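# Transfer a row of blocks from bench to board

## Task

Carry every block in the row from the bench to the board, and leave them upright, each resting entirely on the board, lined up in a single straight row with each block in contact with its neighbour.

## Robot and tools

Robots. There are four identical i2rt Big YAM arms: arm1, arm2, arm3 and arm4. Each has six joints, a right hand with index, middle and ring fingers plus a thumb, and a wrist camera. The feet in the scene frame, in metres, are: arm1 (-0.405, -0.550, 1.100); arm2 (0.420, -0.570, 1.156); arm3 (-0.412, 0.562, 1.083); arm4 (0.416, 0.543, 1.183). arm1 and arm2 face +y, arm3 and arm4 face -y. The hand reaches about 1.06 m from the joint1 axis. The room cameras are cam_high and cam_low. The wrist cameras are arm1_cam_wrist to arm4_cam_wrist. Each wrist camera sits on a mast on the palm side and looks toward the index knuckle, so an open hand blocks part of its view.

Frames. All poses share one scene frame with its origin on the floor and +z up. A hand pose is [x, y, z, qw, qx, qy, qz]: metres plus a unit quaternion in w,x,y,z order. The hand point's own axes are: +z along the straight fingers toward the tips; +x across the palm, away from the thumb; +y out of the palm face. The palm face is at y = -0.062 m. The reported hand position can be off, more so at long reach, and a hand often settles a centimetre or more from where it was sent.

move. This is the single tool that commands the arms. The arguments arm1, arm2, arm3 and arm4 are each a separate object, one per robot. An arm you leave out receives nothing new, but may keep pushing toward its old targets. Each robot's object can hold:
- joints: absolute targets keyed by name. Arm joints, in rad: joint1_rad -2.879 to 2.879 (rotation about the foot, positive counter-clockwise seen from above); joint2_rad 0 to 3.141 (shoulder, positive raises then swings forward); joint3_rad 0 to 3.019 (elbow, positive opens); joint4_rad -1.692 to 1.57 (hand pitch, positive tips fingers up); joint5_rad -1.57 to 1.57 (sideways swing, positive to the arm's right); joint6_rad -2.094 to 2.094 (roll, positive clockwise seen from behind). The hand keys run from -1 to 1 and are scaled between each hinge's two stops: hand_index_mcp/abd/pip/dip, the same for middle and ring, and hand_thumb_cmc/axl/mcp/ipl. Moving toward -1 curls a finger toward the palm and swings the thumb round in front of it. The straight positions are about mcp +0.75, pip +0.58, dip +0.70, abd 0.00, thumb_cmc +0.71. There are also two settings: hand_current_limit (-1 to 1, mapped from 0 to 550 mA, starts at +0.4) and hand_speed (-0.96 to 1, starts at -0.6).
- target: an absolute scene-frame hand pose (7 numbers, as above). The hand travels to it in a straight line from its current hand_target. When target is used, joints may hold only hand keys.
- speed: the top speed of that path, 0.002 to 0.5 m/s, default 0.25. It is allowed only together with target.
- min_time_s: 0.1 to 8 s, the shortest time for that arm's joint motions.
- cameras: a list of camera names, or ["all"], or [] for none.
A call with no action returns the full state and all images. Unknown keys make a call invalid. Out-of-range values get it refused, and after a refusal the later calls in the same reply are skipped. Paths in one action all finish together. They do not steer around obstacles or other arms, and they can overshoot the given speed near full stretch. Each path lasts between 0.5 and 10 s.

wait: takes seconds (0 to 10) and optionally cameras. It commands nothing new.

zoom_image: takes camera and region [x0, y0, x1, y1], in pixels of that camera's latest 504x504 image, at most 504 on each side. Only cameras shown in the most recent images can be used.

finished_scene: takes scene, the number of the scene being closed. It cannot be undone, so first make sure the blocks are placed and stable.

Results. The move line gives each moved arm as done or its worst status. joint_status and hand_status can read off_target (came to rest short and may still push), time_out (stopped short and keeps pushing near where it stands), or not_followed (a safety check held back the command). Joint command not followed and pose unreachable mean the collision check blocked the command. on_its_own lists motions the call did not command, and held at gives a target, not a reading. An arm listed as as last shown was not commanded, and its lines repeat earlier values. hand_state gives one word per motor: moving, goal, blocked (pressing something) or overload. The *_current_ma lines are positive when pushing toward -1. Joint torques are in N m and include gravity. Velocities within noise means the arm is still. MOTOR HOT appears at 85 °C. An OVER-TEMPERATURE FAULT drops the arm for 30 to 60 s. After it, resend any key marked limit_stop_at_motor_heat.

Gripping. Grip force grows with how far the goal lies past the object's surface, capped by hand_current_limit. To release, send goals that open the hand. Sending the current reading loosens the grip. A motor that stays at 495 mA or more for a total of 5 s shuts off for 10 s, so keep the limit moderate.

Avoid the following. Robots pressing or hitting each other, which fails the scene; this includes a hand closing on another robot's fingers. Arms running into fixed or heavy objects. Dropping blocks from any height, or releasing them while they are still moving. Knocking anything out of the work area or onto the floor. Pushing steadily toward poses the arm cannot reach, since this overheats the motors. Occasionally something may nudge a loose block.

Each tool is called after ">>>" by a JSON object that holds its "op" and its "data".

## Session

>>> {"op": "move", "data": {}}

Scene clock: 0.00 s.
Joint torques (N m): no reading
Motor temperatures (°C): arm1=[25 26 27 22 20 21] | arm2=[27 26 26 22 24 27] | arm3=[19 21 25 24 25 23] | arm4=[26 23 26 23 19 20]
Heat: arm1: hottest joint3_rad 27 °C; arm2: hottest joint1_rad 27 °C; arm3: hottest joint3_rad 25 °C; arm4: hottest joint1_rad 26 °C.
Joint velocities: within noise
arm1.joint_positions: joint1_rad=-0.068 joint2_rad=+0.591 joint3_rad=+1.405 joint4_rad=-1.304 joint5_rad=-0.083 joint6_rad=+1.058 hand_index_mcp=+0.753 hand_index_abd=+0.000 hand_index_pip=+0.577 hand_index_dip=+0.696 hand_middle_mcp=+0.753 hand_middle_abd=+0.000 hand_middle_pip=+0.577 hand_middle_dip=+0.696 hand_ring_mcp=+0.753 hand_ring_abd=+0.000 hand_ring_pip=+0.577 hand_ring_dip=+0.696 hand_thumb_cmc=+0.714 hand_thumb_axl=+0.677 hand_thumb_mcp=+0.226 hand_thumb_ipl=+0.168 hand_current_limit=+0.400 hand_speed=-0.600
arm1.joint_status: not commanded
arm1.hand_state: goal,goal,goal,goal,goal,goal,goal,goal,goal,goal,goal,goal,goal,goal,goal,goal
arm1.index_mcp_current_ma: 0
arm1.index_abd_current_ma: 0
arm1.index_pip_current_ma: 0
arm1.index_dip_current_ma: 0
arm1.middle_mcp_current_ma: 0
arm1.middle_abd_current_ma: 0
arm1.middle_pip_current_ma: 0
arm1.middle_dip_current_ma: 0
arm1.ring_mcp_current_ma: 0
arm1.ring_abd_current_ma: 0
arm1.ring_pip_current_ma: 0
arm1.ring_dip_current_ma: 0
arm1.thumb_cmc_current_ma: 0
arm1.thumb_axl_current_ma: 0
arm1.thumb_mcp_current_ma: 0
arm1.thumb_ipl_current_ma: 0
arm1.hand_goal_index_mcp: 0.754
arm1.hand_goal_index_abd: 0.000
arm1.hand_goal_index_pip: 0.576
arm1.hand_goal_index_dip: 0.696
arm1.hand_goal_middle_mcp: 0.754
arm1.hand_goal_middle_abd: 0.000
arm1.hand_goal_middle_pip: 0.576
arm1.hand_goal_middle_dip: 0.696
arm1.hand_goal_ring_mcp: 0.754
arm1.hand_goal_ring_abd: 0.000
arm1.hand_goal_ring_pip: 0.576
arm1.hand_goal_ring_dip: 0.696
arm1.hand_goal_thumb_cmc: 0.714
arm1.hand_goal_thumb_axl: 0.678
arm1.hand_goal_thumb_mcp: 0.226
arm1.hand_goal_thumb_ipl: 0.168
arm1.hand: x=-0.3176 y=-0.3220 z=+1.6792 quat_wxyz=(-0.280, +0.436, +0.733, +0.440) (m; scene frame)
arm1.hand_target: x=-0.3178 y=-0.3253 z=+1.6913 quat_wxyz=(-0.286, +0.431, +0.727, +0.451) (m; scene frame)
arm1.hand_status: not commanded
arm2.joint_positions: joint1_rad=+0.326 joint2_rad=+0.530 joint3_rad=+1.320 joint4_rad=-1.208 joint5_rad=-0.100 joint6_rad=+1.162 hand_index_mcp=+0.753 hand_index_abd=+0.000 hand_index_pip=+0.577 hand_index_dip=+0.696 hand_middle_mcp=+0.753 hand_middle_abd=+0.000 hand_middle_pip=+0.577 hand_middle_dip=+0.696 hand_ring_mcp=+0.753 hand_ring_abd=+0.000 hand_ring_pip=+0.577 hand_ring_dip=+0.696 hand_thumb_cmc=+0.714 hand_thumb_axl=+0.677 hand_thumb_mcp=+0.226 hand_thumb_ipl=+0.168 hand_current_limit=+0.400 hand_speed=-0.600
arm2.joint_status: not commanded
arm2.hand_state: goal,goal,goal,goal,goal,goal,goal,overload,goal,goal,goal,goal,goal,goal,goal,goal
arm2.index_mcp_current_ma: 0
arm2.index_abd_current_ma: 0
arm2.index_pip_current_ma: 0
arm2.index_dip_current_ma: 0
arm2.middle_mcp_current_ma: 0
arm2.middle_abd_current_ma: 0
arm2.middle_pip_current_ma: 0
arm2.middle_dip_current_ma: 0
arm2.ring_mcp_current_ma: 0
arm2.ring_abd_current_ma: 0
arm2.ring_pip_current_ma: 0
arm2.ring_dip_current_ma: 0
arm2.thumb_cmc_current_ma: 0
arm2.thumb_axl_current_ma: 0
arm2.thumb_mcp_current_ma: 0
arm2.thumb_ipl_current_ma: 0
arm2.hand_goal_index_mcp: 0.754
arm2.hand_goal_index_abd: 0.000
arm2.hand_goal_index_pip: 0.576
arm2.hand_goal_index_dip: 0.696
arm2.hand_goal_middle_mcp: 0.754
arm2.hand_goal_middle_abd: 0.000
arm2.hand_goal_middle_pip: 0.576
arm2.hand_goal_middle_dip: 0.696
arm2.hand_goal_ring_mcp: 0.754
arm2.hand_goal_ring_abd: 0.000
arm2.hand_goal_ring_pip: 0.576
arm2.hand_goal_ring_dip: 0.696
arm2.hand_goal_thumb_cmc: 0.714
arm2.hand_goal_thumb_axl: 0.678
arm2.hand_goal_thumb_mcp: 0.226
arm2.hand_goal_thumb_ipl: 0.168
arm2.hand: x=+0.4129 y=-0.3159 z=+1.7124 quat_wxyz=(-0.404, +0.315, +0.779, +0.363) (m; scene frame)
arm2.hand_target: x=+0.4143 y=-0.3193 z=+1.7226 quat_wxyz=(-0.410, +0.312, +0.773, +0.370) (m; scene frame)
arm2.hand_status: not commanded
arm3.joint_positions: joint1_rad=+0.149 joint2_rad=+0.602 joint3_rad=+1.427 joint4_rad=-1.371 joint5_rad=+0.000 joint6_rad=+1.111 hand_index_mcp=+0.753 hand_index_abd=+0.000 hand_index_pip=+0.577 hand_index_dip=+0.696 hand_middle_mcp=+0.753 hand_middle_abd=+0.000 hand_middle_pip=+0.577 hand_middle_dip=+0.696 hand_ring_mcp=+0.753 hand_ring_abd=+0.000 hand_ring_pip=+0.577 hand_ring_dip=+0.696 hand_thumb_cmc=+0.714 hand_thumb_axl=+0.677 hand_thumb_mcp=+0.226 hand_thumb_ipl=+0.168 hand_current_limit=+0.400 hand_speed=-0.600
arm3.joint_status: not commanded
arm3.hand_state: goal,goal,goal,goal,goal,goal,goal,goal,goal,goal,goal,goal,goal,goal,goal,goal
arm3.index_mcp_current_ma: 0
arm3.index_abd_current_ma: 0
arm3.index_pip_current_ma: 0
arm3.index_dip_current_ma: 0
arm3.middle_mcp_current_ma: 0
arm3.middle_abd_current_ma: 0
arm3.middle_pip_current_ma: 0
arm3.middle_dip_current_ma: 0
arm3.ring_mcp_current_ma: 0
arm3.ring_abd_current_ma: 0
arm3.ring_pip_current_ma: 0
arm3.ring_dip_current_ma: 0
arm3.thumb_cmc_current_ma: 0
arm3.thumb_axl_current_ma: 0
arm3.thumb_mcp_current_ma: 0
arm3.thumb_ipl_current_ma: 0
arm3.hand_goal_index_mcp: 0.754
arm3.hand_goal_index_abd: 0.000
arm3.hand_goal_index_pip: 0.576
arm3.hand_goal_index_dip: 0.696
arm3.hand_goal_middle_mcp: 0.754
arm3.hand_goal_middle_abd: 0.000
arm3.hand_goal_middle_pip: 0.576
arm3.hand_goal_middle_dip: 0.696
arm3.hand_goal_ring_mcp: 0.754
arm3.hand_goal_ring_abd: 0.000
arm3.hand_goal_ring_pip: 0.576
arm3.hand_goal_ring_dip: 0.696
arm3.hand_goal_thumb_cmc: 0.714
arm3.hand_goal_thumb_axl: 0.678
arm3.hand_goal_thumb_mcp: 0.226
arm3.hand_goal_thumb_ipl: 0.168
arm3.hand: x=-0.4605 y=+0.3240 z=+1.6521 quat_wxyz=(+0.393, +0.776, -0.394, +0.297) (m; scene frame)
arm3.hand_target: x=-0.4610 y=+0.3271 z=+1.6612 quat_wxyz=(+0.400, +0.771, -0.391, +0.302) (m; scene frame)
arm3.hand_status: not commanded
arm4.joint_positions: joint1_rad=+0.371 joint2_rad=+0.649 joint3_rad=+1.454 joint4_rad=-1.164 joint5_rad=+0.044 joint6_rad=+1.127 hand_index_mcp=+0.753 hand_index_abd=+0.000 hand_index_pip=+0.577 hand_index_dip=+0.696 hand_middle_mcp=+0.753 hand_middle_abd=+0.000 hand_middle_pip=+0.577 hand_middle_dip=+0.696 hand_ring_mcp=+0.753 hand_ring_abd=+0.000 hand_ring_pip=+0.577 hand_ring_dip=+0.696 hand_thumb_cmc=+0.714 hand_thumb_axl=+0.677 hand_thumb_mcp=+0.226 hand_thumb_ipl=+0.168 hand_current_limit=+0.400 hand_speed=-0.600
arm4.joint_status: not commanded
arm4.hand_state: goal,goal,goal,goal,goal,goal,goal,goal,goal,goal,goal,goal,goal,goal,goal,goal
arm4.index_mcp_current_ma: 0
arm4.index_abd_current_ma: 0
arm4.index_pip_current_ma: 0
arm4.index_dip_current_ma: 0
arm4.middle_mcp_current_ma: 0
arm4.middle_abd_current_ma: 0
arm4.middle_pip_current_ma: 0
arm4.middle_dip_current_ma: 0
arm4.ring_mcp_current_ma: 0
arm4.ring_abd_current_ma: 0
arm4.ring_pip_current_ma: 0
arm4.ring_dip_current_ma: 0
arm4.thumb_cmc_current_ma: 0
arm4.thumb_axl_current_ma: 0
arm4.thumb_mcp_current_ma: 0
arm4.thumb_ipl_current_ma: 0
arm4.hand_goal_index_mcp: 0.754
arm4.hand_goal_index_abd: 0.000
arm4.hand_goal_index_pip: 0.576
arm4.hand_goal_index_dip: 0.696
arm4.hand_goal_middle_mcp: 0.754
arm4.hand_goal_middle_abd: 0.000
arm4.hand_goal_middle_pip: 0.576
arm4.hand_goal_middle_dip: 0.696
arm4.hand_goal_ring_mcp: 0.754
arm4.hand_goal_ring_abd: 0.000
arm4.hand_goal_ring_pip: 0.576
arm4.hand_goal_ring_dip: 0.696
arm4.hand_goal_thumb_cmc: 0.714
arm4.hand_goal_thumb_axl: 0.678
arm4.hand_goal_thumb_mcp: 0.226
arm4.hand_goal_thumb_ipl: 0.168
arm4.hand: x=+0.4253 y=+0.2674 z=+1.8009 quat_wxyz=(+0.418, +0.763, -0.301, +0.390) (m; scene frame)
arm4.hand_target: x=+0.4230 y=+0.2720 z=+1.8166 quat_wxyz=(+0.428, +0.753, -0.297, +0.400) (m; scene frame)
arm4.hand_status: not commanded
pictures: arm1_cam_wrist, arm2_cam_wrist, arm3_cam_wrist, arm4_cam_wrist, cam_high, cam_low

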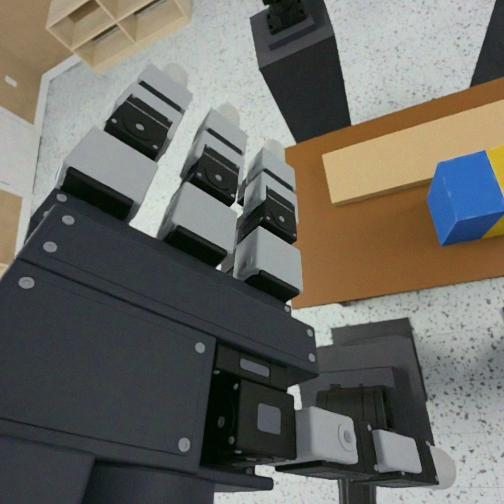

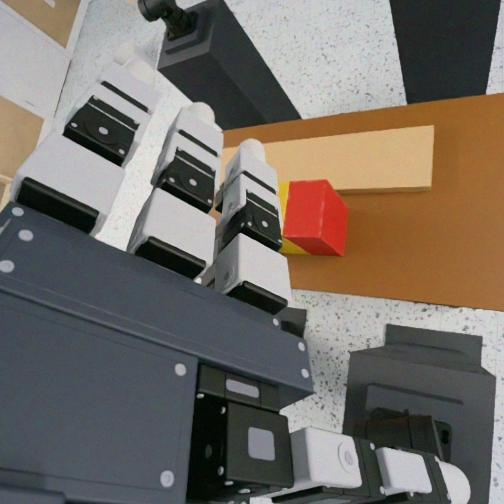

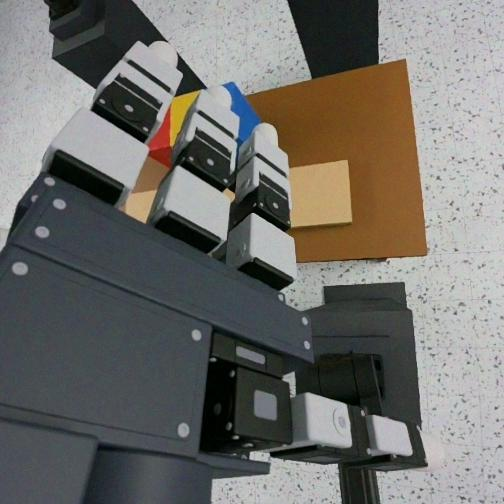

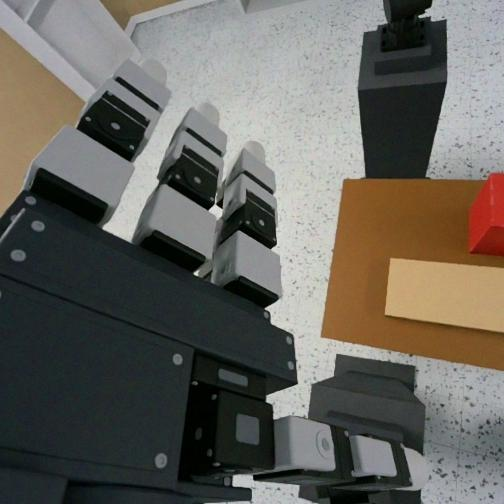

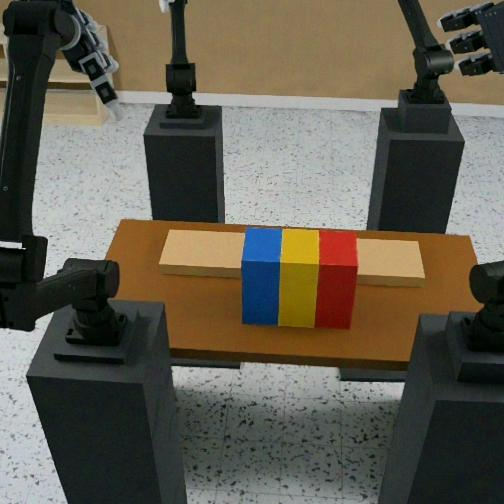

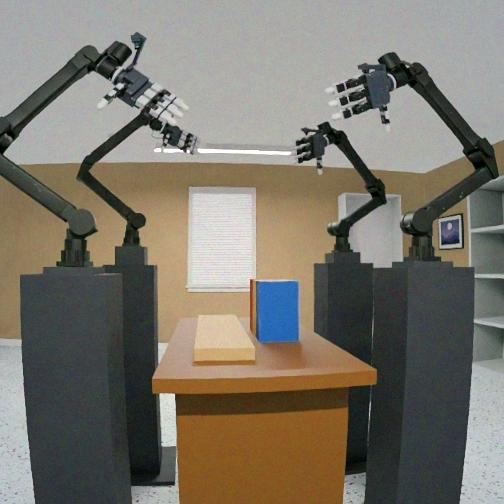

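>>> {"op": "zoom_image", "data": {"camera": "cam_high", "region": [100, 200, 500, 400]}}

>>> {"op": "zoom_image", "data": {"camera": "cam_low", "region": [140, 240, 400, 420]}}

>>> {"op": "zoom_image", "data": {"camera": "cam_low", "region": [0, 200, 500, 300]}}

>>> {"op": "zoom_image", "data": {"camera": "cam_high", "region": [0, 60, 504, 380]}}

Scaled by 1.260 from the camera's 504x504 image, which has a finer 720x720 frame.

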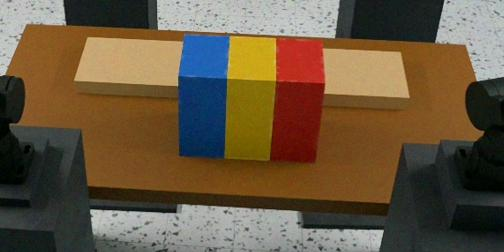

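Scaled by 1.938 from the camera's 504x504 image, which has a finer 720x720 frame.

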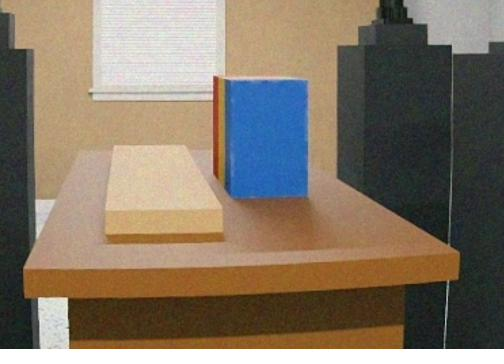

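Scaled by 1.008 from the camera's 504x504 image, which has a finer 720x720 frame.

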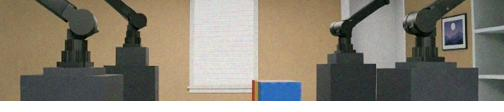

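Scaled by 1.000.

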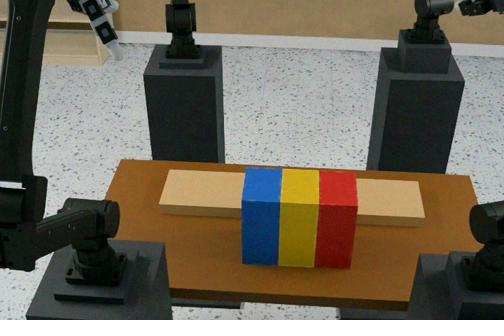

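>>> {"op": "zoom_image", "data": {"camera": "cam_low", "region": [70, 20, 210, 160]}}

>>> {"op": "zoom_image", "data": {"camera": "cam_low", "region": [280, 40, 420, 180]}}

>>> {"op": "zoom_image", "data": {"camera": "arm1_cam_wrist", "region": [252, 60, 504, 312]}}

>>> {"op": "zoom_image", "data": {"camera": "arm2_cam_wrist", "region": [200, 60, 452, 312]}}

Scaled by 3.600 from the camera's 504x504 image, which has a finer 720x720 frame.

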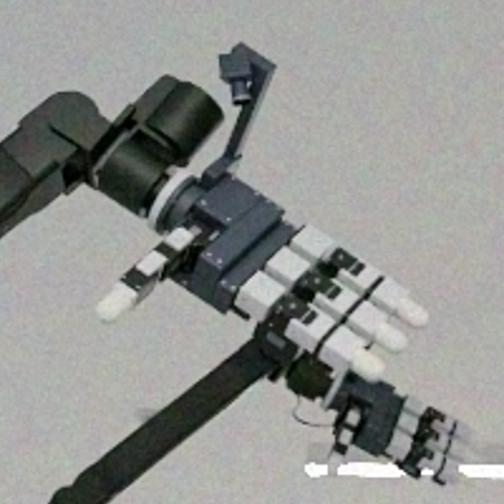

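Scaled by 3.600 from the camera's 504x504 image, which has a finer 720x720 frame.

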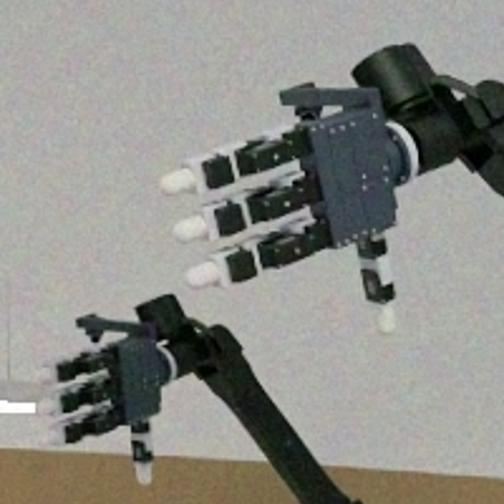

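Scaled by 2.000 from the camera's 504x504 image, which has a finer 720x720 frame.

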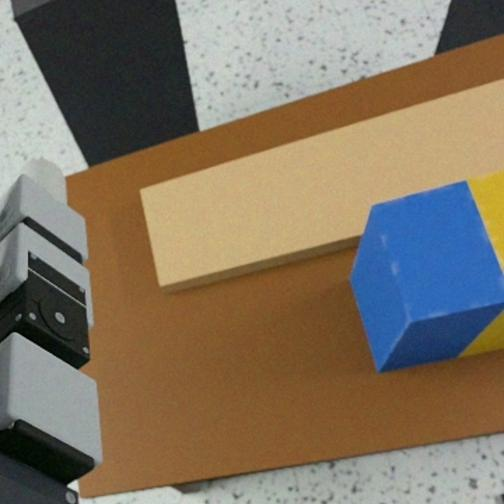

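Scaled by 2.000 from the camera's 504x504 image, which has a finer 720x720 frame.

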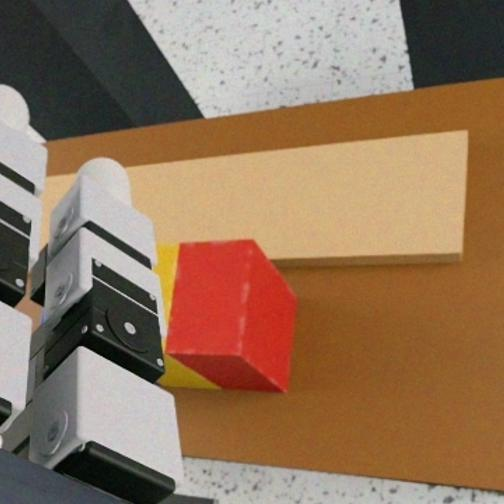

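>>> {"op": "move", "data": {"arm1": {"joints": {"joint6_rad": -1.5, "hand_index_mcp": -0.07, "hand_middle_mcp": -0.07, "hand_ring_mcp": -0.07}, "min_time_s": 3}, "arm2": {"target": [0.36, -0.10, 1.45, 0.5, -0.5, -0.5, -0.5], "joints": {"hand_index_mcp": -0.07, "hand_middle_mcp": -0.07, "hand_ring_mcp": -0.07, "hand_thumb_cmc": -0.57}}, "cameras": ["cam_high", "cam_low"]}}

Scene clock: 383.33 s.
Joint torques (N m): arm1=[-2.26 2.78 9.2 2.56 -0.1 -0.01] | arm2=[2.08 -7.18 9.63 3.45 0.02 -0.11] | arm3=[0.67 2.61 8.72 2.09 0.04 -0.07] | arm4=[1.61 0.62 10.15 2.61 0.04 0.03]
Motor temperatures (°C): arm1=[24 25 32 22 19 20] | arm2=[25 24 33 22 20 23] | arm3=[19 21 32 23 23 19] | arm4=[25 23 33 23 19 18]
Heat: arm1: hottest joint3_rad 32 °C; arm2: hottest joint3_rad 33 °C; arm3: hottest joint3_rad 32 °C; arm4: hottest joint3_rad 33 °C.
move: arm1 done; arm2 done
Joint velocities: within noise
arm1.joint_positions: joint1_rad=-0.068 joint2_rad=+0.591 joint3_rad=+1.405 joint4_rad=-1.304 joint5_rad=-0.084 joint6_rad=-1.489 hand_index_mcp=-0.058 hand_index_abd=-0.001 hand_index_pip=+0.577 hand_index_dip=+0.696 hand_middle_mcp=-0.058 hand_middle_abd=-0.001 hand_middle_pip=+0.577 hand_middle_dip=+0.696 hand_ring_mcp=-0.060 hand_ring_abd=-0.001 hand_ring_pip=+0.577 hand_ring_dip=+0.696 hand_thumb_cmc=+0.719 hand_thumb_axl=+0.677 hand_thumb_mcp=+0.226 hand_thumb_ipl=+0.168 hand_current_limit=+0.400 hand_speed=-0.600
arm1.joint_status: all done
arm1.hand_state: goal,goal,goal,goal,goal,goal,goal,goal,goal,goal,goal,goal,goal,goal,goal,goal
arm1.index_mcp_current_ma: 37
arm1.index_abd_current_ma: -2
arm1.index_pip_current_ma: 1
arm1.index_dip_current_ma: 0
arm1.middle_mcp_current_ma: 38
arm1.middle_abd_current_ma: -1
arm1.middle_pip_current_ma: 1
arm1.middle_dip_current_ma: 0
arm1.ring_mcp_current_ma: 31
arm1.ring_abd_current_ma: -2
arm1.ring_pip_current_ma: 1
arm1.ring_dip_current_ma: 0
arm1.thumb_cmc_current_ma: 12
arm1.thumb_axl_current_ma: -2
arm1.thumb_mcp_current_ma: 0
arm1.thumb_ipl_current_ma: -1
arm1.hand_goal_index_mcp: -0.070
arm1.hand_goal_index_abd: 0.000
arm1.hand_goal_index_pip: 0.576
arm1.hand_goal_index_dip: 0.696
arm1.hand_goal_middle_mcp: -0.070
arm1.hand_goal_middle_abd: 0.000
arm1.hand_goal_middle_pip: 0.576
arm1.hand_goal_middle_dip: 0.696
arm1.hand_goal_ring_mcp: -0.070
arm1.hand_goal_ring_abd: 0.000
arm1.hand_goal_ring_pip: 0.576
arm1.hand_goal_ring_dip: 0.696
arm1.hand_goal_thumb_cmc: 0.714
arm1.hand_goal_thumb_axl: 0.678
arm1.hand_goal_thumb_mcp: 0.226
arm1.hand_goal_thumb_ipl: 0.168
arm1.hand: x=-0.4854 y=-0.3203 z=+1.6928 quat_wxyz=(+0.339, -0.574, +0.631, +0.397) (m; scene frame)
arm1.hand_target: x=-0.4858 y=-0.3243 z=+1.7039 quat_wxyz=(+0.349, -0.572, +0.623, +0.403) (m; scene frame)
arm1.hand_status: not commanded
arm2.joint_positions: joint1_rad=+0.448 joint2_rad=+1.123 joint3_rad=+0.631 joint4_rad=+0.493 joint5_rad=+0.468 joint6_rad=+1.536 hand_index_mcp=-0.067 hand_index_abd=+0.002 hand_index_pip=+0.577 hand_index_dip=+0.696 hand_middle_mcp=-0.066 hand_middle_abd=+0.002 hand_middle_pip=+0.577 hand_middle_dip=+0.696 hand_ring_mcp=-0.067 hand_ring_abd=+0.002 hand_ring_pip=+0.577 hand_ring_dip=+0.696 hand_thumb_cmc=-0.550 hand_thumb_axl=+0.677 hand_thumb_mcp=+0.226 hand_thumb_ipl=+0.168 hand_current_limit=+0.400 hand_speed=-0.600
arm2.joint_status: all done
arm2.hand_state: goal,goal,goal,goal,goal,goal,goal,overload,goal,goal,goal,goal,goal,goal,goal,goal
arm2.index_mcp_current_ma: 4
arm2.index_abd_current_ma: 2
arm2.index_pip_current_ma: 1
arm2.index_dip_current_ma: 0
arm2.middle_mcp_current_ma: 4
arm2.middle_abd_current_ma: 2
arm2.middle_pip_current_ma: 1
arm2.middle_dip_current_ma: 0
arm2.ring_mcp_current_ma: 4
arm2.ring_abd_current_ma: 2
arm2.ring_pip_current_ma: 1
arm2.ring_dip_current_ma: 0
arm2.thumb_cmc_current_ma: 39
arm2.thumb_axl_current_ma: -1
arm2.thumb_mcp_current_ma: 0
arm2.thumb_ipl_current_ma: 0
arm2.hand_goal_index_mcp: -0.070
arm2.hand_goal_index_abd: 0.000
arm2.hand_goal_index_pip: 0.576
arm2.hand_goal_index_dip: 0.696
arm2.hand_goal_middle_mcp: -0.070
arm2.hand_goal_middle_abd: 0.000
arm2.hand_goal_middle_pip: 0.576
arm2.hand_goal_middle_dip: 0.696
arm2.hand_goal_ring_mcp: -0.070
arm2.hand_goal_ring_abd: 0.000
arm2.hand_goal_ring_pip: 0.576
arm2.hand_goal_ring_dip: 0.696
arm2.hand_goal_thumb_cmc: -0.570
arm2.hand_goal_thumb_axl: 0.678
arm2.hand_goal_thumb_mcp: 0.226
arm2.hand_goal_thumb_ipl: 0.168
arm2.hand: x=+0.3644 y=-0.0974 z=+1.4512 quat_wxyz=(-0.489, +0.499, +0.507, +0.505) (m; scene frame)
arm2.hand_target: x=+0.3600 y=-0.0999 z=+1.4500 quat_wxyz=(-0.500, +0.500, +0.500, +0.500) (m; scene frame)
arm2.hand_status: done (0.005 m and 1.6 deg from the pose sent, 0.344 m and 43.1 deg at the start)
arm3, arm4: as last shown
arm3.joint_positions: joint1_rad=+0.149 joint2_rad=+0.602 joint3_rad=+1.427 joint4_rad=-1.371 joint5_rad=+0.000 joint6_rad=+1.111 hand_index_mcp=+0.754 hand_index_abd=+0.000 hand_index_pip=+0.577 hand_index_dip=+0.696 hand_middle_mcp=+0.755 hand_middle_abd=+0.000 hand_middle_pip=+0.577 hand_middle_dip=+0.696 hand_ring_mcp=+0.755 hand_ring_abd=+0.000 hand_ring_pip=+0.577 hand_ring_dip=+0.696 hand_thumb_cmc=+0.715 hand_thumb_axl=+0.677 hand_thumb_mcp=+0.226 hand_thumb_ipl=+0.168 hand_current_limit=+0.400 hand_speed=-0.600
arm3.index_mcp_current_ma: 1
arm3.index_pip_current_ma: 1
arm3.middle_mcp_current_ma: 1
arm3.middle_pip_current_ma: 1
arm3.ring_mcp_current_ma: 1
arm3.ring_pip_current_ma: 1
arm3.thumb_cmc_current_ma: 1
arm3.thumb_axl_current_ma: -1
arm3.thumb_ipl_current_ma: -1
arm4.joint_positions: joint1_rad=+0.371 joint2_rad=+0.649 joint3_rad=+1.454 joint4_rad=-1.164 joint5_rad=+0.044 joint6_rad=+1.127 hand_index_mcp=+0.755 hand_index_abd=+0.001 hand_index_pip=+0.577 hand_index_dip=+0.696 hand_middle_mcp=+0.755 hand_middle_abd=+0.001 hand_middle_pip=+0.577 hand_middle_dip=+0.696 hand_ring_mcp=+0.755 hand_ring_abd=+0.001 hand_ring_pip=+0.577 hand_ring_dip=+0.696 hand_thumb_cmc=+0.715 hand_thumb_axl=+0.677 hand_thumb_mcp=+0.226 hand_thumb_ipl=+0.168 hand_current_limit=+0.400 hand_speed=-0.600
arm4.index_mcp_current_ma: 1
arm4.middle_mcp_current_ma: 1
arm4.ring_mcp_current_ma: 1
arm4.thumb_cmc_current_ma: 1
arm4.thumb_axl_current_ma: -1
pictures: cam_high, cam_low

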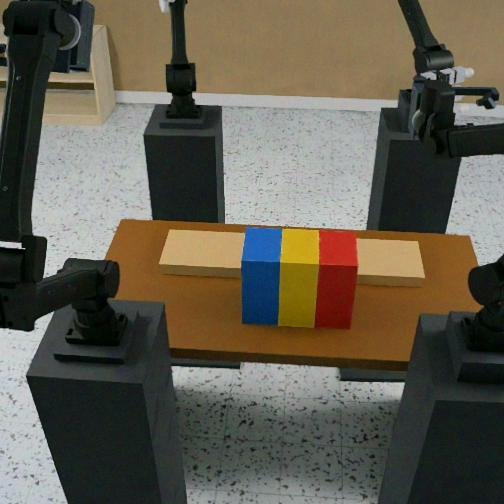

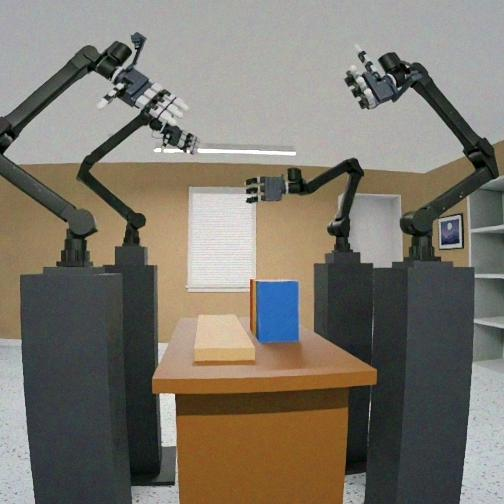

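>>> {"op": "move", "data": {"arm1": {"target": [-0.37, -0.10, 1.40, 0.5, -0.5, 0.5, 0.5]}, "arm2": {"target": [0.37, -0.08, 1.05, 0.5, -0.5, -0.5, -0.5]}, "cameras": ["cam_high", "cam_low"]}}

>>> {"op": "move", "data": {"arm1": {"target": [-0.37, -0.08, 1.05, 0.5, -0.5, 0.5, 0.5]}, "cameras": ["cam_high", "cam_low", "arm2_cam_wrist", "arm1_cam_wrist"]}}

Scene clock: 391.73 s.
Joint torques (N m): arm1=[-2.84 -7.88 8.75 3.11 -0.1 0.24] | arm2=[0.62 -13.27 1.17 3.41 0.19 -0.1] | arm3=[0.85 2.2 8.76 1.98 0.05 -0.08] | arm4=[1.32 0.62 10.22 2.5 0 0.03]
Motor temperatures (°C): arm1=[24 25 32 22 19 20] | arm2=[25 24 33 22 20 23] | arm3=[19 21 32 23 22 19] | arm4=[25 23 33 23 19 18]
Heat: arm1: hottest joint3_rad 32 °C; arm2: hottest joint3_rad 33 °C; arm3: hottest joint3_rad 32 °C; arm4: hottest joint3_rad 33 °C.
move: arm1 off_target; arm2 off_target
Joint velocities: within noise
arm1.joint_positions: joint1_rad=-0.396 joint2_rad=+1.149 joint3_rad=+0.493 joint4_rad=+0.606 joint5_rad=-0.397 joint6_rad=-1.591 hand_index_mcp=-0.067 hand_index_abd=-0.003 hand_index_pip=+0.577 hand_index_dip=+0.696 hand_middle_mcp=-0.067 hand_middle_abd=-0.003 hand_middle_pip=+0.577 hand_middle_dip=+0.696 hand_ring_mcp=-0.067 hand_ring_abd=-0.003 hand_ring_pip=+0.577 hand_ring_dip=+0.696 hand_thumb_cmc=+0.716 hand_thumb_axl=+0.677 hand_thumb_mcp=+0.226 hand_thumb_ipl=+0.168 hand_current_limit=+0.400 hand_speed=-0.600
arm1.joint_status: not commanded
arm1.hand_state: goal,goal,goal,goal,goal,goal,goal,goal,goal,goal,goal,goal,goal,goal,goal,goal
arm1.index_mcp_current_ma: 7
arm1.index_abd_current_ma: -6
arm1.index_pip_current_ma: 1
arm1.index_dip_current_ma: 0
arm1.middle_mcp_current_ma: 8
arm1.middle_abd_current_ma: -5
arm1.middle_pip_current_ma: 1
arm1.middle_dip_current_ma: 0
arm1.ring_mcp_current_ma: 6
arm1.ring_abd_current_ma: -7
arm1.ring_pip_current_ma: 1
arm1.ring_dip_current_ma: 0
arm1.thumb_cmc_current_ma: 5
arm1.thumb_axl_current_ma: -2
arm1.thumb_mcp_current_ma: -1
arm1.thumb_ipl_current_ma: -1
arm1.hand_goal_index_mcp: -0.070
arm1.hand_goal_index_abd: 0.000
arm1.hand_goal_index_pip: 0.576
arm1.hand_goal_index_dip: 0.696
arm1.hand_goal_middle_mcp: -0.070
arm1.hand_goal_middle_abd: 0.000
arm1.hand_goal_middle_pip: 0.576
arm1.hand_goal_middle_dip: 0.696
arm1.hand_goal_ring_mcp: -0.070
arm1.hand_goal_ring_abd: 0.000
arm1.hand_goal_ring_pip: 0.576
arm1.hand_goal_ring_dip: 0.696
arm1.hand_goal_thumb_cmc: 0.714
arm1.hand_goal_thumb_axl: 0.678
arm1.hand_goal_thumb_mcp: 0.226
arm1.hand_goal_thumb_ipl: 0.168
arm1.hand: x=-0.3732 y=-0.0983 z=+1.3894 quat_wxyz=(+0.491, -0.509, +0.506, +0.494) (m; scene frame)
arm1.hand_target: x=-0.3701 y=-0.1000 z=+1.4000 quat_wxyz=(+0.500, -0.500, +0.500, +0.500) (m; scene frame)
arm1.hand_status: off_target (0.011 m and 1.8 deg from the pose sent, 0.384 m and 28.0 deg at the start)
arm2.joint_positions: joint1_rad=+0.410 joint2_rad=+2.401 joint3_rad=+0.656 joint4_rad=+1.569 joint5_rad=+0.451 joint6_rad=+1.618 hand_index_mcp=-0.068 hand_index_abd=+0.003 hand_index_pip=+0.577 hand_index_dip=+0.696 hand_middle_mcp=-0.067 hand_middle_abd=+0.003 hand_middle_pip=+0.577 hand_middle_dip=+0.696 hand_ring_mcp=-0.068 hand_ring_abd=+0.003 hand_ring_pip=+0.577 hand_ring_dip=+0.696 hand_thumb_cmc=-0.552 hand_thumb_axl=+0.677 hand_thumb_mcp=+0.226 hand_thumb_ipl=+0.168 hand_current_limit=+0.400 hand_speed=-0.600
arm2.joint_status: not commanded
arm2.hand_state: goal,goal,goal,goal,goal,goal,goal,overload,goal,goal,goal,goal,goal,goal,goal,goal
arm2.index_mcp_current_ma: 2
arm2.index_abd_current_ma: 2
arm2.index_pip_current_ma: 1
arm2.index_dip_current_ma: 0
arm2.middle_mcp_current_ma: 3
arm2.middle_abd_current_ma: 2
arm2.middle_pip_current_ma: 1
arm2.middle_dip_current_ma: 0
arm2.ring_mcp_current_ma: 3
arm2.ring_abd_current_ma: 2
arm2.ring_pip_current_ma: 1
arm2.ring_dip_current_ma: 0
arm2.thumb_cmc_current_ma: 36
arm2.thumb_axl_current_ma: -1
arm2.thumb_mcp_current_ma: 0
arm2.thumb_ipl_current_ma: 0
arm2.hand_goal_index_mcp: -0.070
arm2.hand_goal_index_abd: 0.000
arm2.hand_goal_index_pip: 0.576
arm2.hand_goal_index_dip: 0.696
arm2.hand_goal_middle_mcp: -0.070
arm2.hand_goal_middle_abd: 0.000
arm2.hand_goal_middle_pip: 0.576
arm2.hand_goal_middle_dip: 0.696
arm2.hand_goal_ring_mcp: -0.070
arm2.hand_goal_ring_abd: 0.000
arm2.hand_goal_ring_pip: 0.576
arm2.hand_goal_ring_dip: 0.696
arm2.hand_goal_thumb_cmc: -0.570
arm2.hand_goal_thumb_axl: 0.678
arm2.hand_goal_thumb_mcp: 0.226
arm2.hand_goal_thumb_ipl: 0.168
arm2.hand: x=+0.3658 y=-0.0834 z=+1.0489 quat_wxyz=(-0.443, +0.545, +0.537, +0.467) (m; scene frame)
arm2.hand_target: x=+0.3698 y=-0.0796 z=+1.0503 quat_wxyz=(-0.452, +0.551, +0.522, +0.469) (m; scene frame)
arm2.hand_status: off_target (0.005 m and 10.1 deg from the pose sent, 0.402 m and 1.6 deg at the start; a joint's target at an end of its range on 35 of 70 steps)
arm3, arm4: as last shown
pictures: cam_high, cam_low

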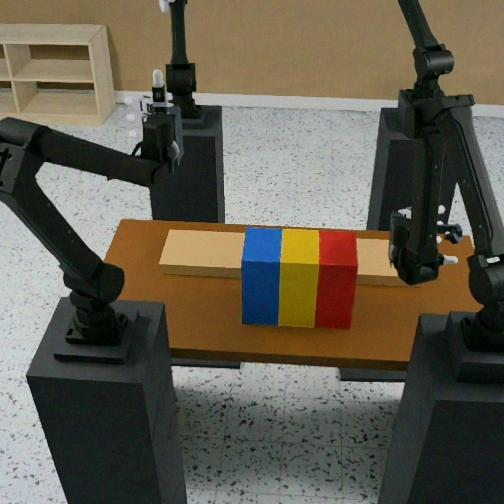

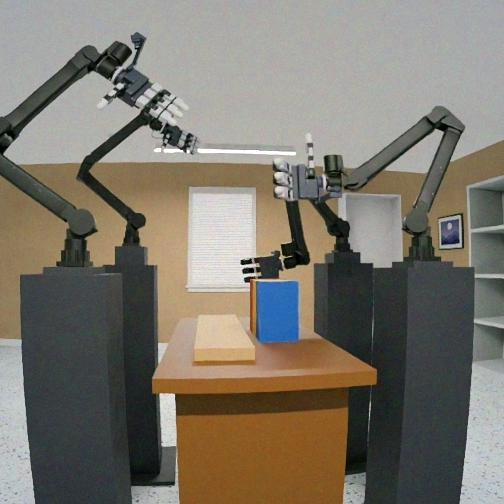

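Scene clock: 393.80 s.
Joint torques (N m): arm1=[-3.08 -14.51 0.68 2.97 -0.26 0.03] | arm2=[0.56 -13.27 1.17 3.4 0.19 -0.11] | arm3=[1.03 2.14 8.72 1.98 0.03 -0.07] | arm4=[1.38 0.79 10.21 2.41 0.05 0.02]
Motor temperatures (°C): arm1=[24 25 32 22 19 20] | arm2=[25 24 33 22 20 23] | arm3=[19 21 32 23 22 19] | arm4=[25 23 33 23 19 18]
Heat: arm1: hottest joint3_rad 32 °C; arm2: hottest joint3_rad 33 °C; arm3: hottest joint3_rad 32 °C; arm4: hottest joint3_rad 33 °C.
move: arm1 off_target
Joint velocities: within noise
arm1.joint_positions: joint1_rad=-0.406 joint2_rad=+2.373 joint3_rad=+0.572 joint4_rad=+1.554 joint5_rad=-0.465 joint6_rad=-1.683 hand_index_mcp=-0.068 hand_index_abd=-0.003 hand_index_pip=+0.577 hand_index_dip=+0.696 hand_middle_mcp=-0.068 hand_middle_abd=-0.003 hand_middle_pip=+0.577 hand_middle_dip=+0.696 hand_ring_mcp=-0.068 hand_ring_abd=-0.004 hand_ring_pip=+0.577 hand_ring_dip=+0.696 hand_thumb_cmc=+0.716 hand_thumb_axl=+0.677 hand_thumb_mcp=+0.226 hand_thumb_ipl=+0.168 hand_current_limit=+0.400 hand_speed=-0.600
arm1.joint_status: not commanded
arm1.hand_state: goal,goal,goal,goal,goal,goal,goal,goal,goal,goal,goal,goal,goal,goal,goal,goal
arm1.index_mcp_current_ma: 5
arm1.index_abd_current_ma: -7
arm1.index_pip_current_ma: 1
arm1.index_dip_current_ma: 0
arm1.middle_mcp_current_ma: 6
arm1.middle_abd_current_ma: -5
arm1.middle_pip_current_ma: 1
arm1.middle_dip_current_ma: 0
arm1.ring_mcp_current_ma: 5
arm1.ring_abd_current_ma: -7
arm1.ring_pip_current_ma: 1
arm1.ring_dip_current_ma: 0
arm1.thumb_cmc_current_ma: 5
arm1.thumb_axl_current_ma: -2
arm1.thumb_mcp_current_ma: -1
arm1.thumb_ipl_current_ma: -1
arm1.hand_goal_index_mcp: -0.070
arm1.hand_goal_index_abd: 0.000
arm1.hand_goal_index_pip: 0.576
arm1.hand_goal_index_dip: 0.696
arm1.hand_goal_middle_mcp: -0.070
arm1.hand_goal_middle_abd: 0.000
arm1.hand_goal_middle_pip: 0.576
arm1.hand_goal_middle_dip: 0.696
arm1.hand_goal_ring_mcp: -0.070
arm1.hand_goal_ring_abd: 0.000
arm1.hand_goal_ring_pip: 0.576
arm1.hand_goal_ring_dip: 0.696
arm1.hand_goal_thumb_cmc: 0.714
arm1.hand_goal_thumb_axl: 0.678
arm1.hand_goal_thumb_mcp: 0.226
arm1.hand_goal_thumb_ipl: 0.168
arm1.hand: x=-0.3749 y=-0.0817 z=+1.0466 quat_wxyz=(+0.429, -0.569, +0.527, +0.463) (m; scene frame)
arm1.hand_target: x=-0.3698 y=-0.0795 z=+1.0503 quat_wxyz=(+0.442, -0.567, +0.519, +0.463) (m; scene frame)
arm1.hand_status: off_target (0.006 m and 12.5 deg from the pose sent, 0.340 m and 1.8 deg at the start; a joint's target at an end of its range on 34 of 62 steps)
arm2, arm3, arm4: as last shown
pictures: arm1_cam_wrist, arm2_cam_wrist, cam_high, cam_low

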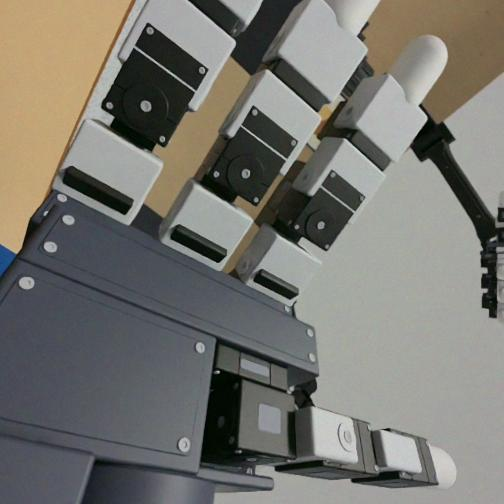

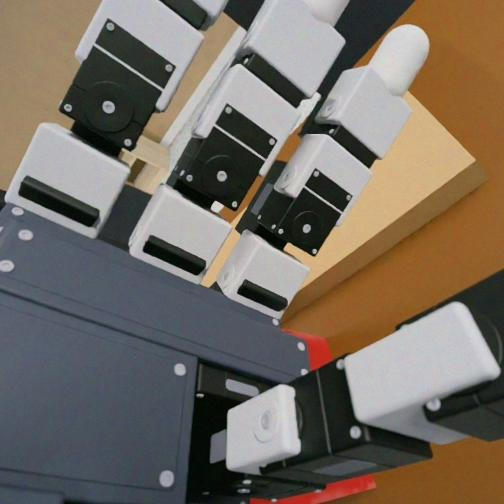

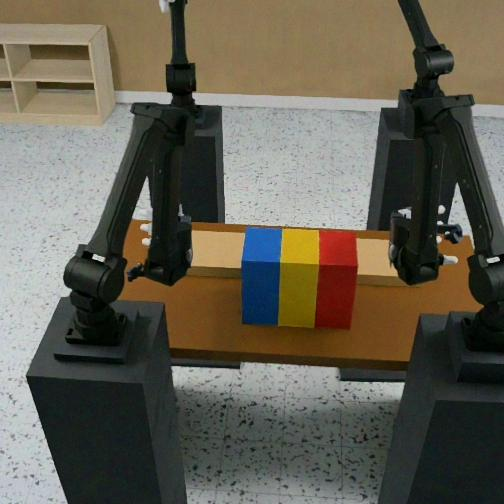

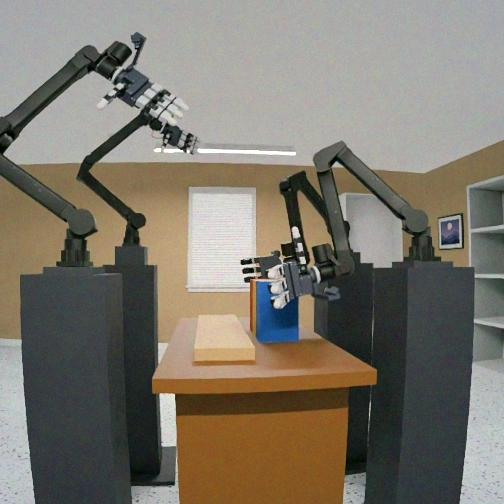

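>>> {"op": "zoom_image", "data": {"camera": "cam_high", "region": [370, 180, 490, 300]}}

>>> {"op": "zoom_image", "data": {"camera": "cam_high", "region": [110, 180, 230, 300]}}

>>> {"op": "zoom_image", "data": {"camera": "cam_low", "region": [230, 210, 350, 330]}}

Scaled by 4.200 from the camera's 504x504 image, which has a finer 720x720 frame.

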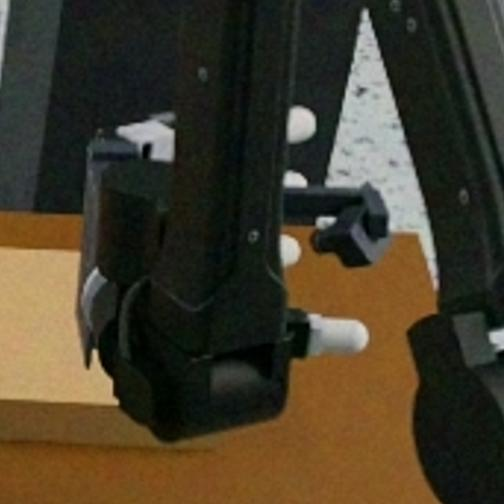

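Scaled by 4.200 from the camera's 504x504 image, which has a finer 720x720 frame.

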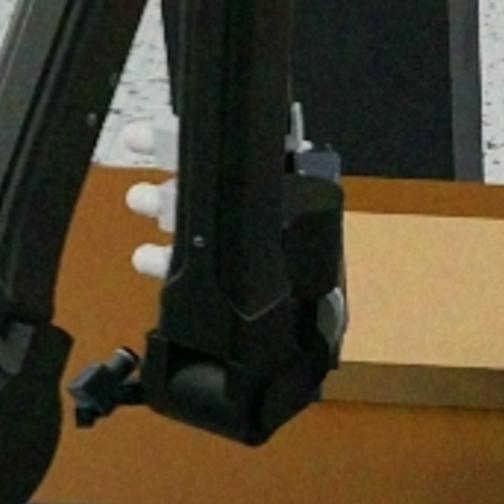

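Scaled by 4.200 from the camera's 504x504 image, which has a finer 720x720 frame.

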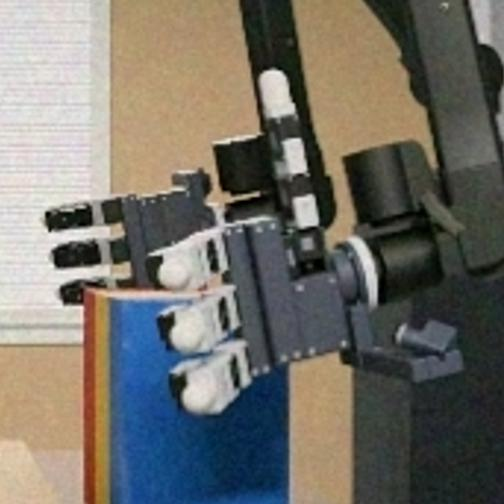

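>>> {"op": "move", "data": {"arm1": {"target": [-0.35, -0.073, 1.1, -0.0185, 0.7069, -0.7069, 0.0185], "joints": {"hand_index_mcp": -0.69, "hand_middle_mcp": -0.69, "hand_ring_mcp": -0.69}}, "arm2": {"target": [0.35, -0.117, 1.1, -0.0185, 0.7069, 0.7069, -0.0185], "joints": {"hand_index_mcp": -0.69, "hand_middle_mcp": -0.69, "hand_ring_mcp": -0.69}}, "cameras": ["cam_high", "cam_low", "arm2_cam_wrist", "arm1_cam_wrist"]}}

Scene clock: 463.00 s.
Joint torques (N m): arm1=[-1.67 -14.1 9.92 -0.05 -0.11 -0.05] | arm2=[0.62 -13.22 9.89 -0.18 0.13 0.05] | arm3=[0.91 2.08 8.75 2.09 0.05 -0.08] | arm4=[1.49 0.97 10.11 2.44 0.02 -0.03]
Motor temperatures (°C): arm1=[24 27 29 22 19 20] | arm2=[24 25 29 22 20 23] | arm3=[19 21 32 23 22 19] | arm4=[24 23 33 23 19 18]
Heat: arm1: hottest joint3_rad 29 °C; arm2: hottest joint3_rad 29 °C; arm3: hottest joint3_rad 32 °C; arm4: hottest joint3_rad 33 °C.
move: arm1 off_target; arm2 off_target
Joint velocities: within noise
arm1.joint_positions: joint1_rad=-0.290 joint2_rad=+1.792 joint3_rad=+1.092 joint4_rad=-0.889 joint5_rad=+0.053 joint6_rad=-1.859 hand_index_mcp=-0.680 hand_index_abd=-0.003 hand_index_pip=+0.577 hand_index_dip=+0.696 hand_middle_mcp=-0.680 hand_middle_abd=-0.003 hand_middle_pip=+0.577 hand_middle_dip=+0.696 hand_ring_mcp=-0.681 hand_ring_abd=-0.003 hand_ring_pip=+0.577 hand_ring_dip=+0.696 hand_thumb_cmc=+0.715 hand_thumb_axl=+0.677 hand_thumb_mcp=+0.224 hand_thumb_ipl=+0.168 hand_current_limit=+0.400 hand_speed=-0.600
arm1.joint_status: all done
arm1.hand_state: goal,goal,goal,goal,goal,goal,goal,goal,goal,goal,goal,goal,goal,goal,goal,goal
arm1.index_mcp_current_ma: 29
arm1.index_abd_current_ma: -6
arm1.index_pip_current_ma: 1
arm1.index_dip_current_ma: 0
arm1.middle_mcp_current_ma: 31
arm1.middle_abd_current_ma: -5
arm1.middle_pip_current_ma: 1
arm1.middle_dip_current_ma: 0
arm1.ring_mcp_current_ma: 26
arm1.ring_abd_current_ma: -7
arm1.ring_pip_current_ma: 1
arm1.ring_dip_current_ma: 0
arm1.thumb_cmc_current_ma: 3
arm1.thumb_axl_current_ma: -2
arm1.thumb_mcp_current_ma: -7
arm1.thumb_ipl_current_ma: -1
arm1.hand_goal_index_mcp: -0.690
arm1.hand_goal_index_abd: 0.000
arm1.hand_goal_index_pip: 0.576
arm1.hand_goal_index_dip: 0.696
arm1.hand_goal_middle_mcp: -0.690
arm1.hand_goal_middle_abd: 0.000
arm1.hand_goal_middle_pip: 0.576
arm1.hand_goal_middle_dip: 0.696
arm1.hand_goal_ring_mcp: -0.690
arm1.hand_goal_ring_abd: 0.000
arm1.hand_goal_ring_pip: 0.576
arm1.hand_goal_ring_dip: 0.696
arm1.hand_goal_thumb_cmc: 0.714
arm1.hand_goal_thumb_axl: 0.678
arm1.hand_goal_thumb_mcp: 0.226
arm1.hand_goal_thumb_ipl: 0.168
arm1.hand: x=-0.3513 y=-0.0900 z=+1.0946 quat_wxyz=(+0.010, -0.708, +0.706, -0.021) (m; scene frame)
arm1.hand_target: x=-0.3501 y=-0.0734 z=+1.1003 quat_wxyz=(+0.019, -0.707, +0.707, -0.018) (m; scene frame)
arm1.hand_status: off_target (0.018 m and 1.1 deg from the pose sent, 0.060 m and 78.5 deg at the start)
arm2.joint_positions: joint1_rad=+0.301 joint2_rad=+1.902 joint3_rad=+1.130 joint4_rad=-0.780 joint5_rad=-0.033 joint6_rad=+1.877 hand_index_mcp=-0.682 hand_index_abd=+0.003 hand_index_pip=+0.577 hand_index_dip=+0.696 hand_middle_mcp=-0.681 hand_middle_abd=+0.002 hand_middle_pip=+0.577 hand_middle_dip=+0.696 hand_ring_mcp=-0.681 hand_ring_abd=+0.003 hand_ring_pip=+0.577 hand_ring_dip=+0.696 hand_thumb_cmc=-0.568 hand_thumb_axl=+0.677 hand_thumb_mcp=+0.224 hand_thumb_ipl=+0.168 hand_current_limit=+0.400 hand_speed=-0.600
arm2.joint_status: all done
arm2.hand_state: goal,goal,goal,goal,goal,goal,goal,overload,goal,goal,goal,goal,goal,goal,goal,goal
arm2.index_mcp_current_ma: 13
arm2.index_abd_current_ma: 2
arm2.index_pip_current_ma: 1
arm2.index_dip_current_ma: 0
arm2.middle_mcp_current_ma: 14
arm2.middle_abd_current_ma: 2
arm2.middle_pip_current_ma: 1
arm2.middle_dip_current_ma: 0
arm2.ring_mcp_current_ma: 15
arm2.ring_abd_current_ma: 2
arm2.ring_pip_current_ma: 1
arm2.ring_dip_current_ma: 0
arm2.thumb_cmc_current_ma: 2
arm2.thumb_axl_current_ma: -1
arm2.thumb_mcp_current_ma: -3
arm2.thumb_ipl_current_ma: 0
arm2.hand_goal_index_mcp: -0.690
arm2.hand_goal_index_abd: 0.000
arm2.hand_goal_index_pip: 0.576
arm2.hand_goal_index_dip: 0.696
arm2.hand_goal_middle_mcp: -0.690
arm2.hand_goal_middle_abd: 0.000
arm2.hand_goal_middle_pip: 0.576
arm2.hand_goal_middle_dip: 0.696
arm2.hand_goal_ring_mcp: -0.690
arm2.hand_goal_ring_abd: 0.000
arm2.hand_goal_ring_pip: 0.576
arm2.hand_goal_ring_dip: 0.696
arm2.hand_goal_thumb_cmc: -0.570
arm2.hand_goal_thumb_axl: 0.678
arm2.hand_goal_thumb_mcp: 0.226
arm2.hand_goal_thumb_ipl: 0.168
arm2.hand: x=+0.3495 y=-0.1308 z=+1.0995 quat_wxyz=(-0.015, +0.704, +0.709, -0.019) (m; scene frame)
arm2.hand_target: x=+0.3502 y=-0.1173 z=+1.1001 quat_wxyz=(-0.019, +0.707, +0.707, -0.018) (m; scene frame)
arm2.hand_status: off_target (0.014 m and 0.6 deg from the pose sent, 0.063 m and 80.3 deg at the start)
arm3, arm4: as last shown
pictures: arm1_cam_wrist, arm2_cam_wrist, cam_high, cam_low

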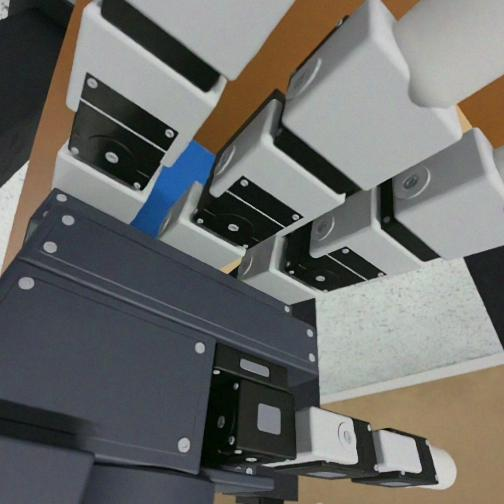

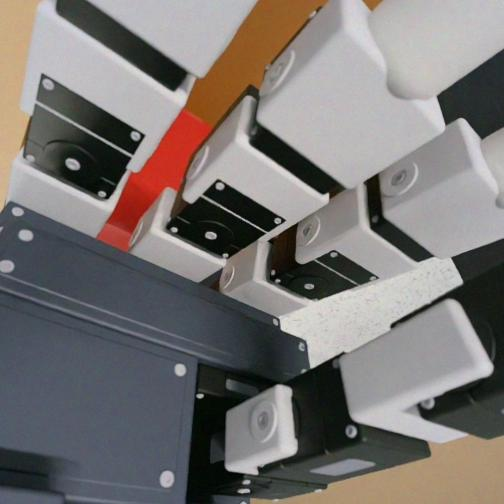

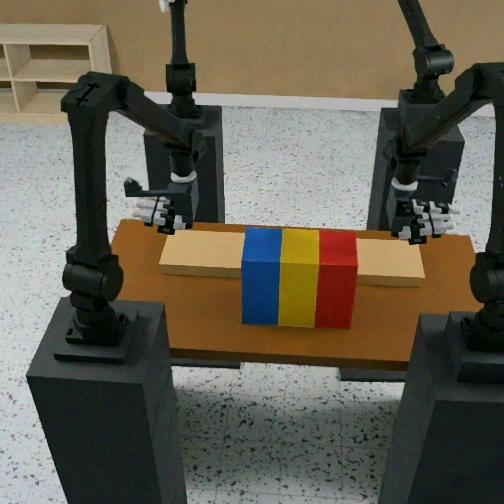

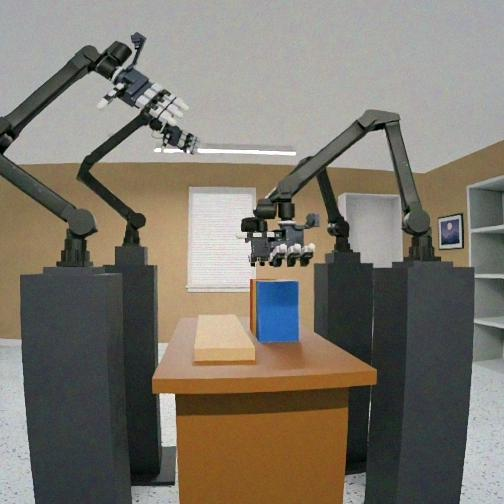

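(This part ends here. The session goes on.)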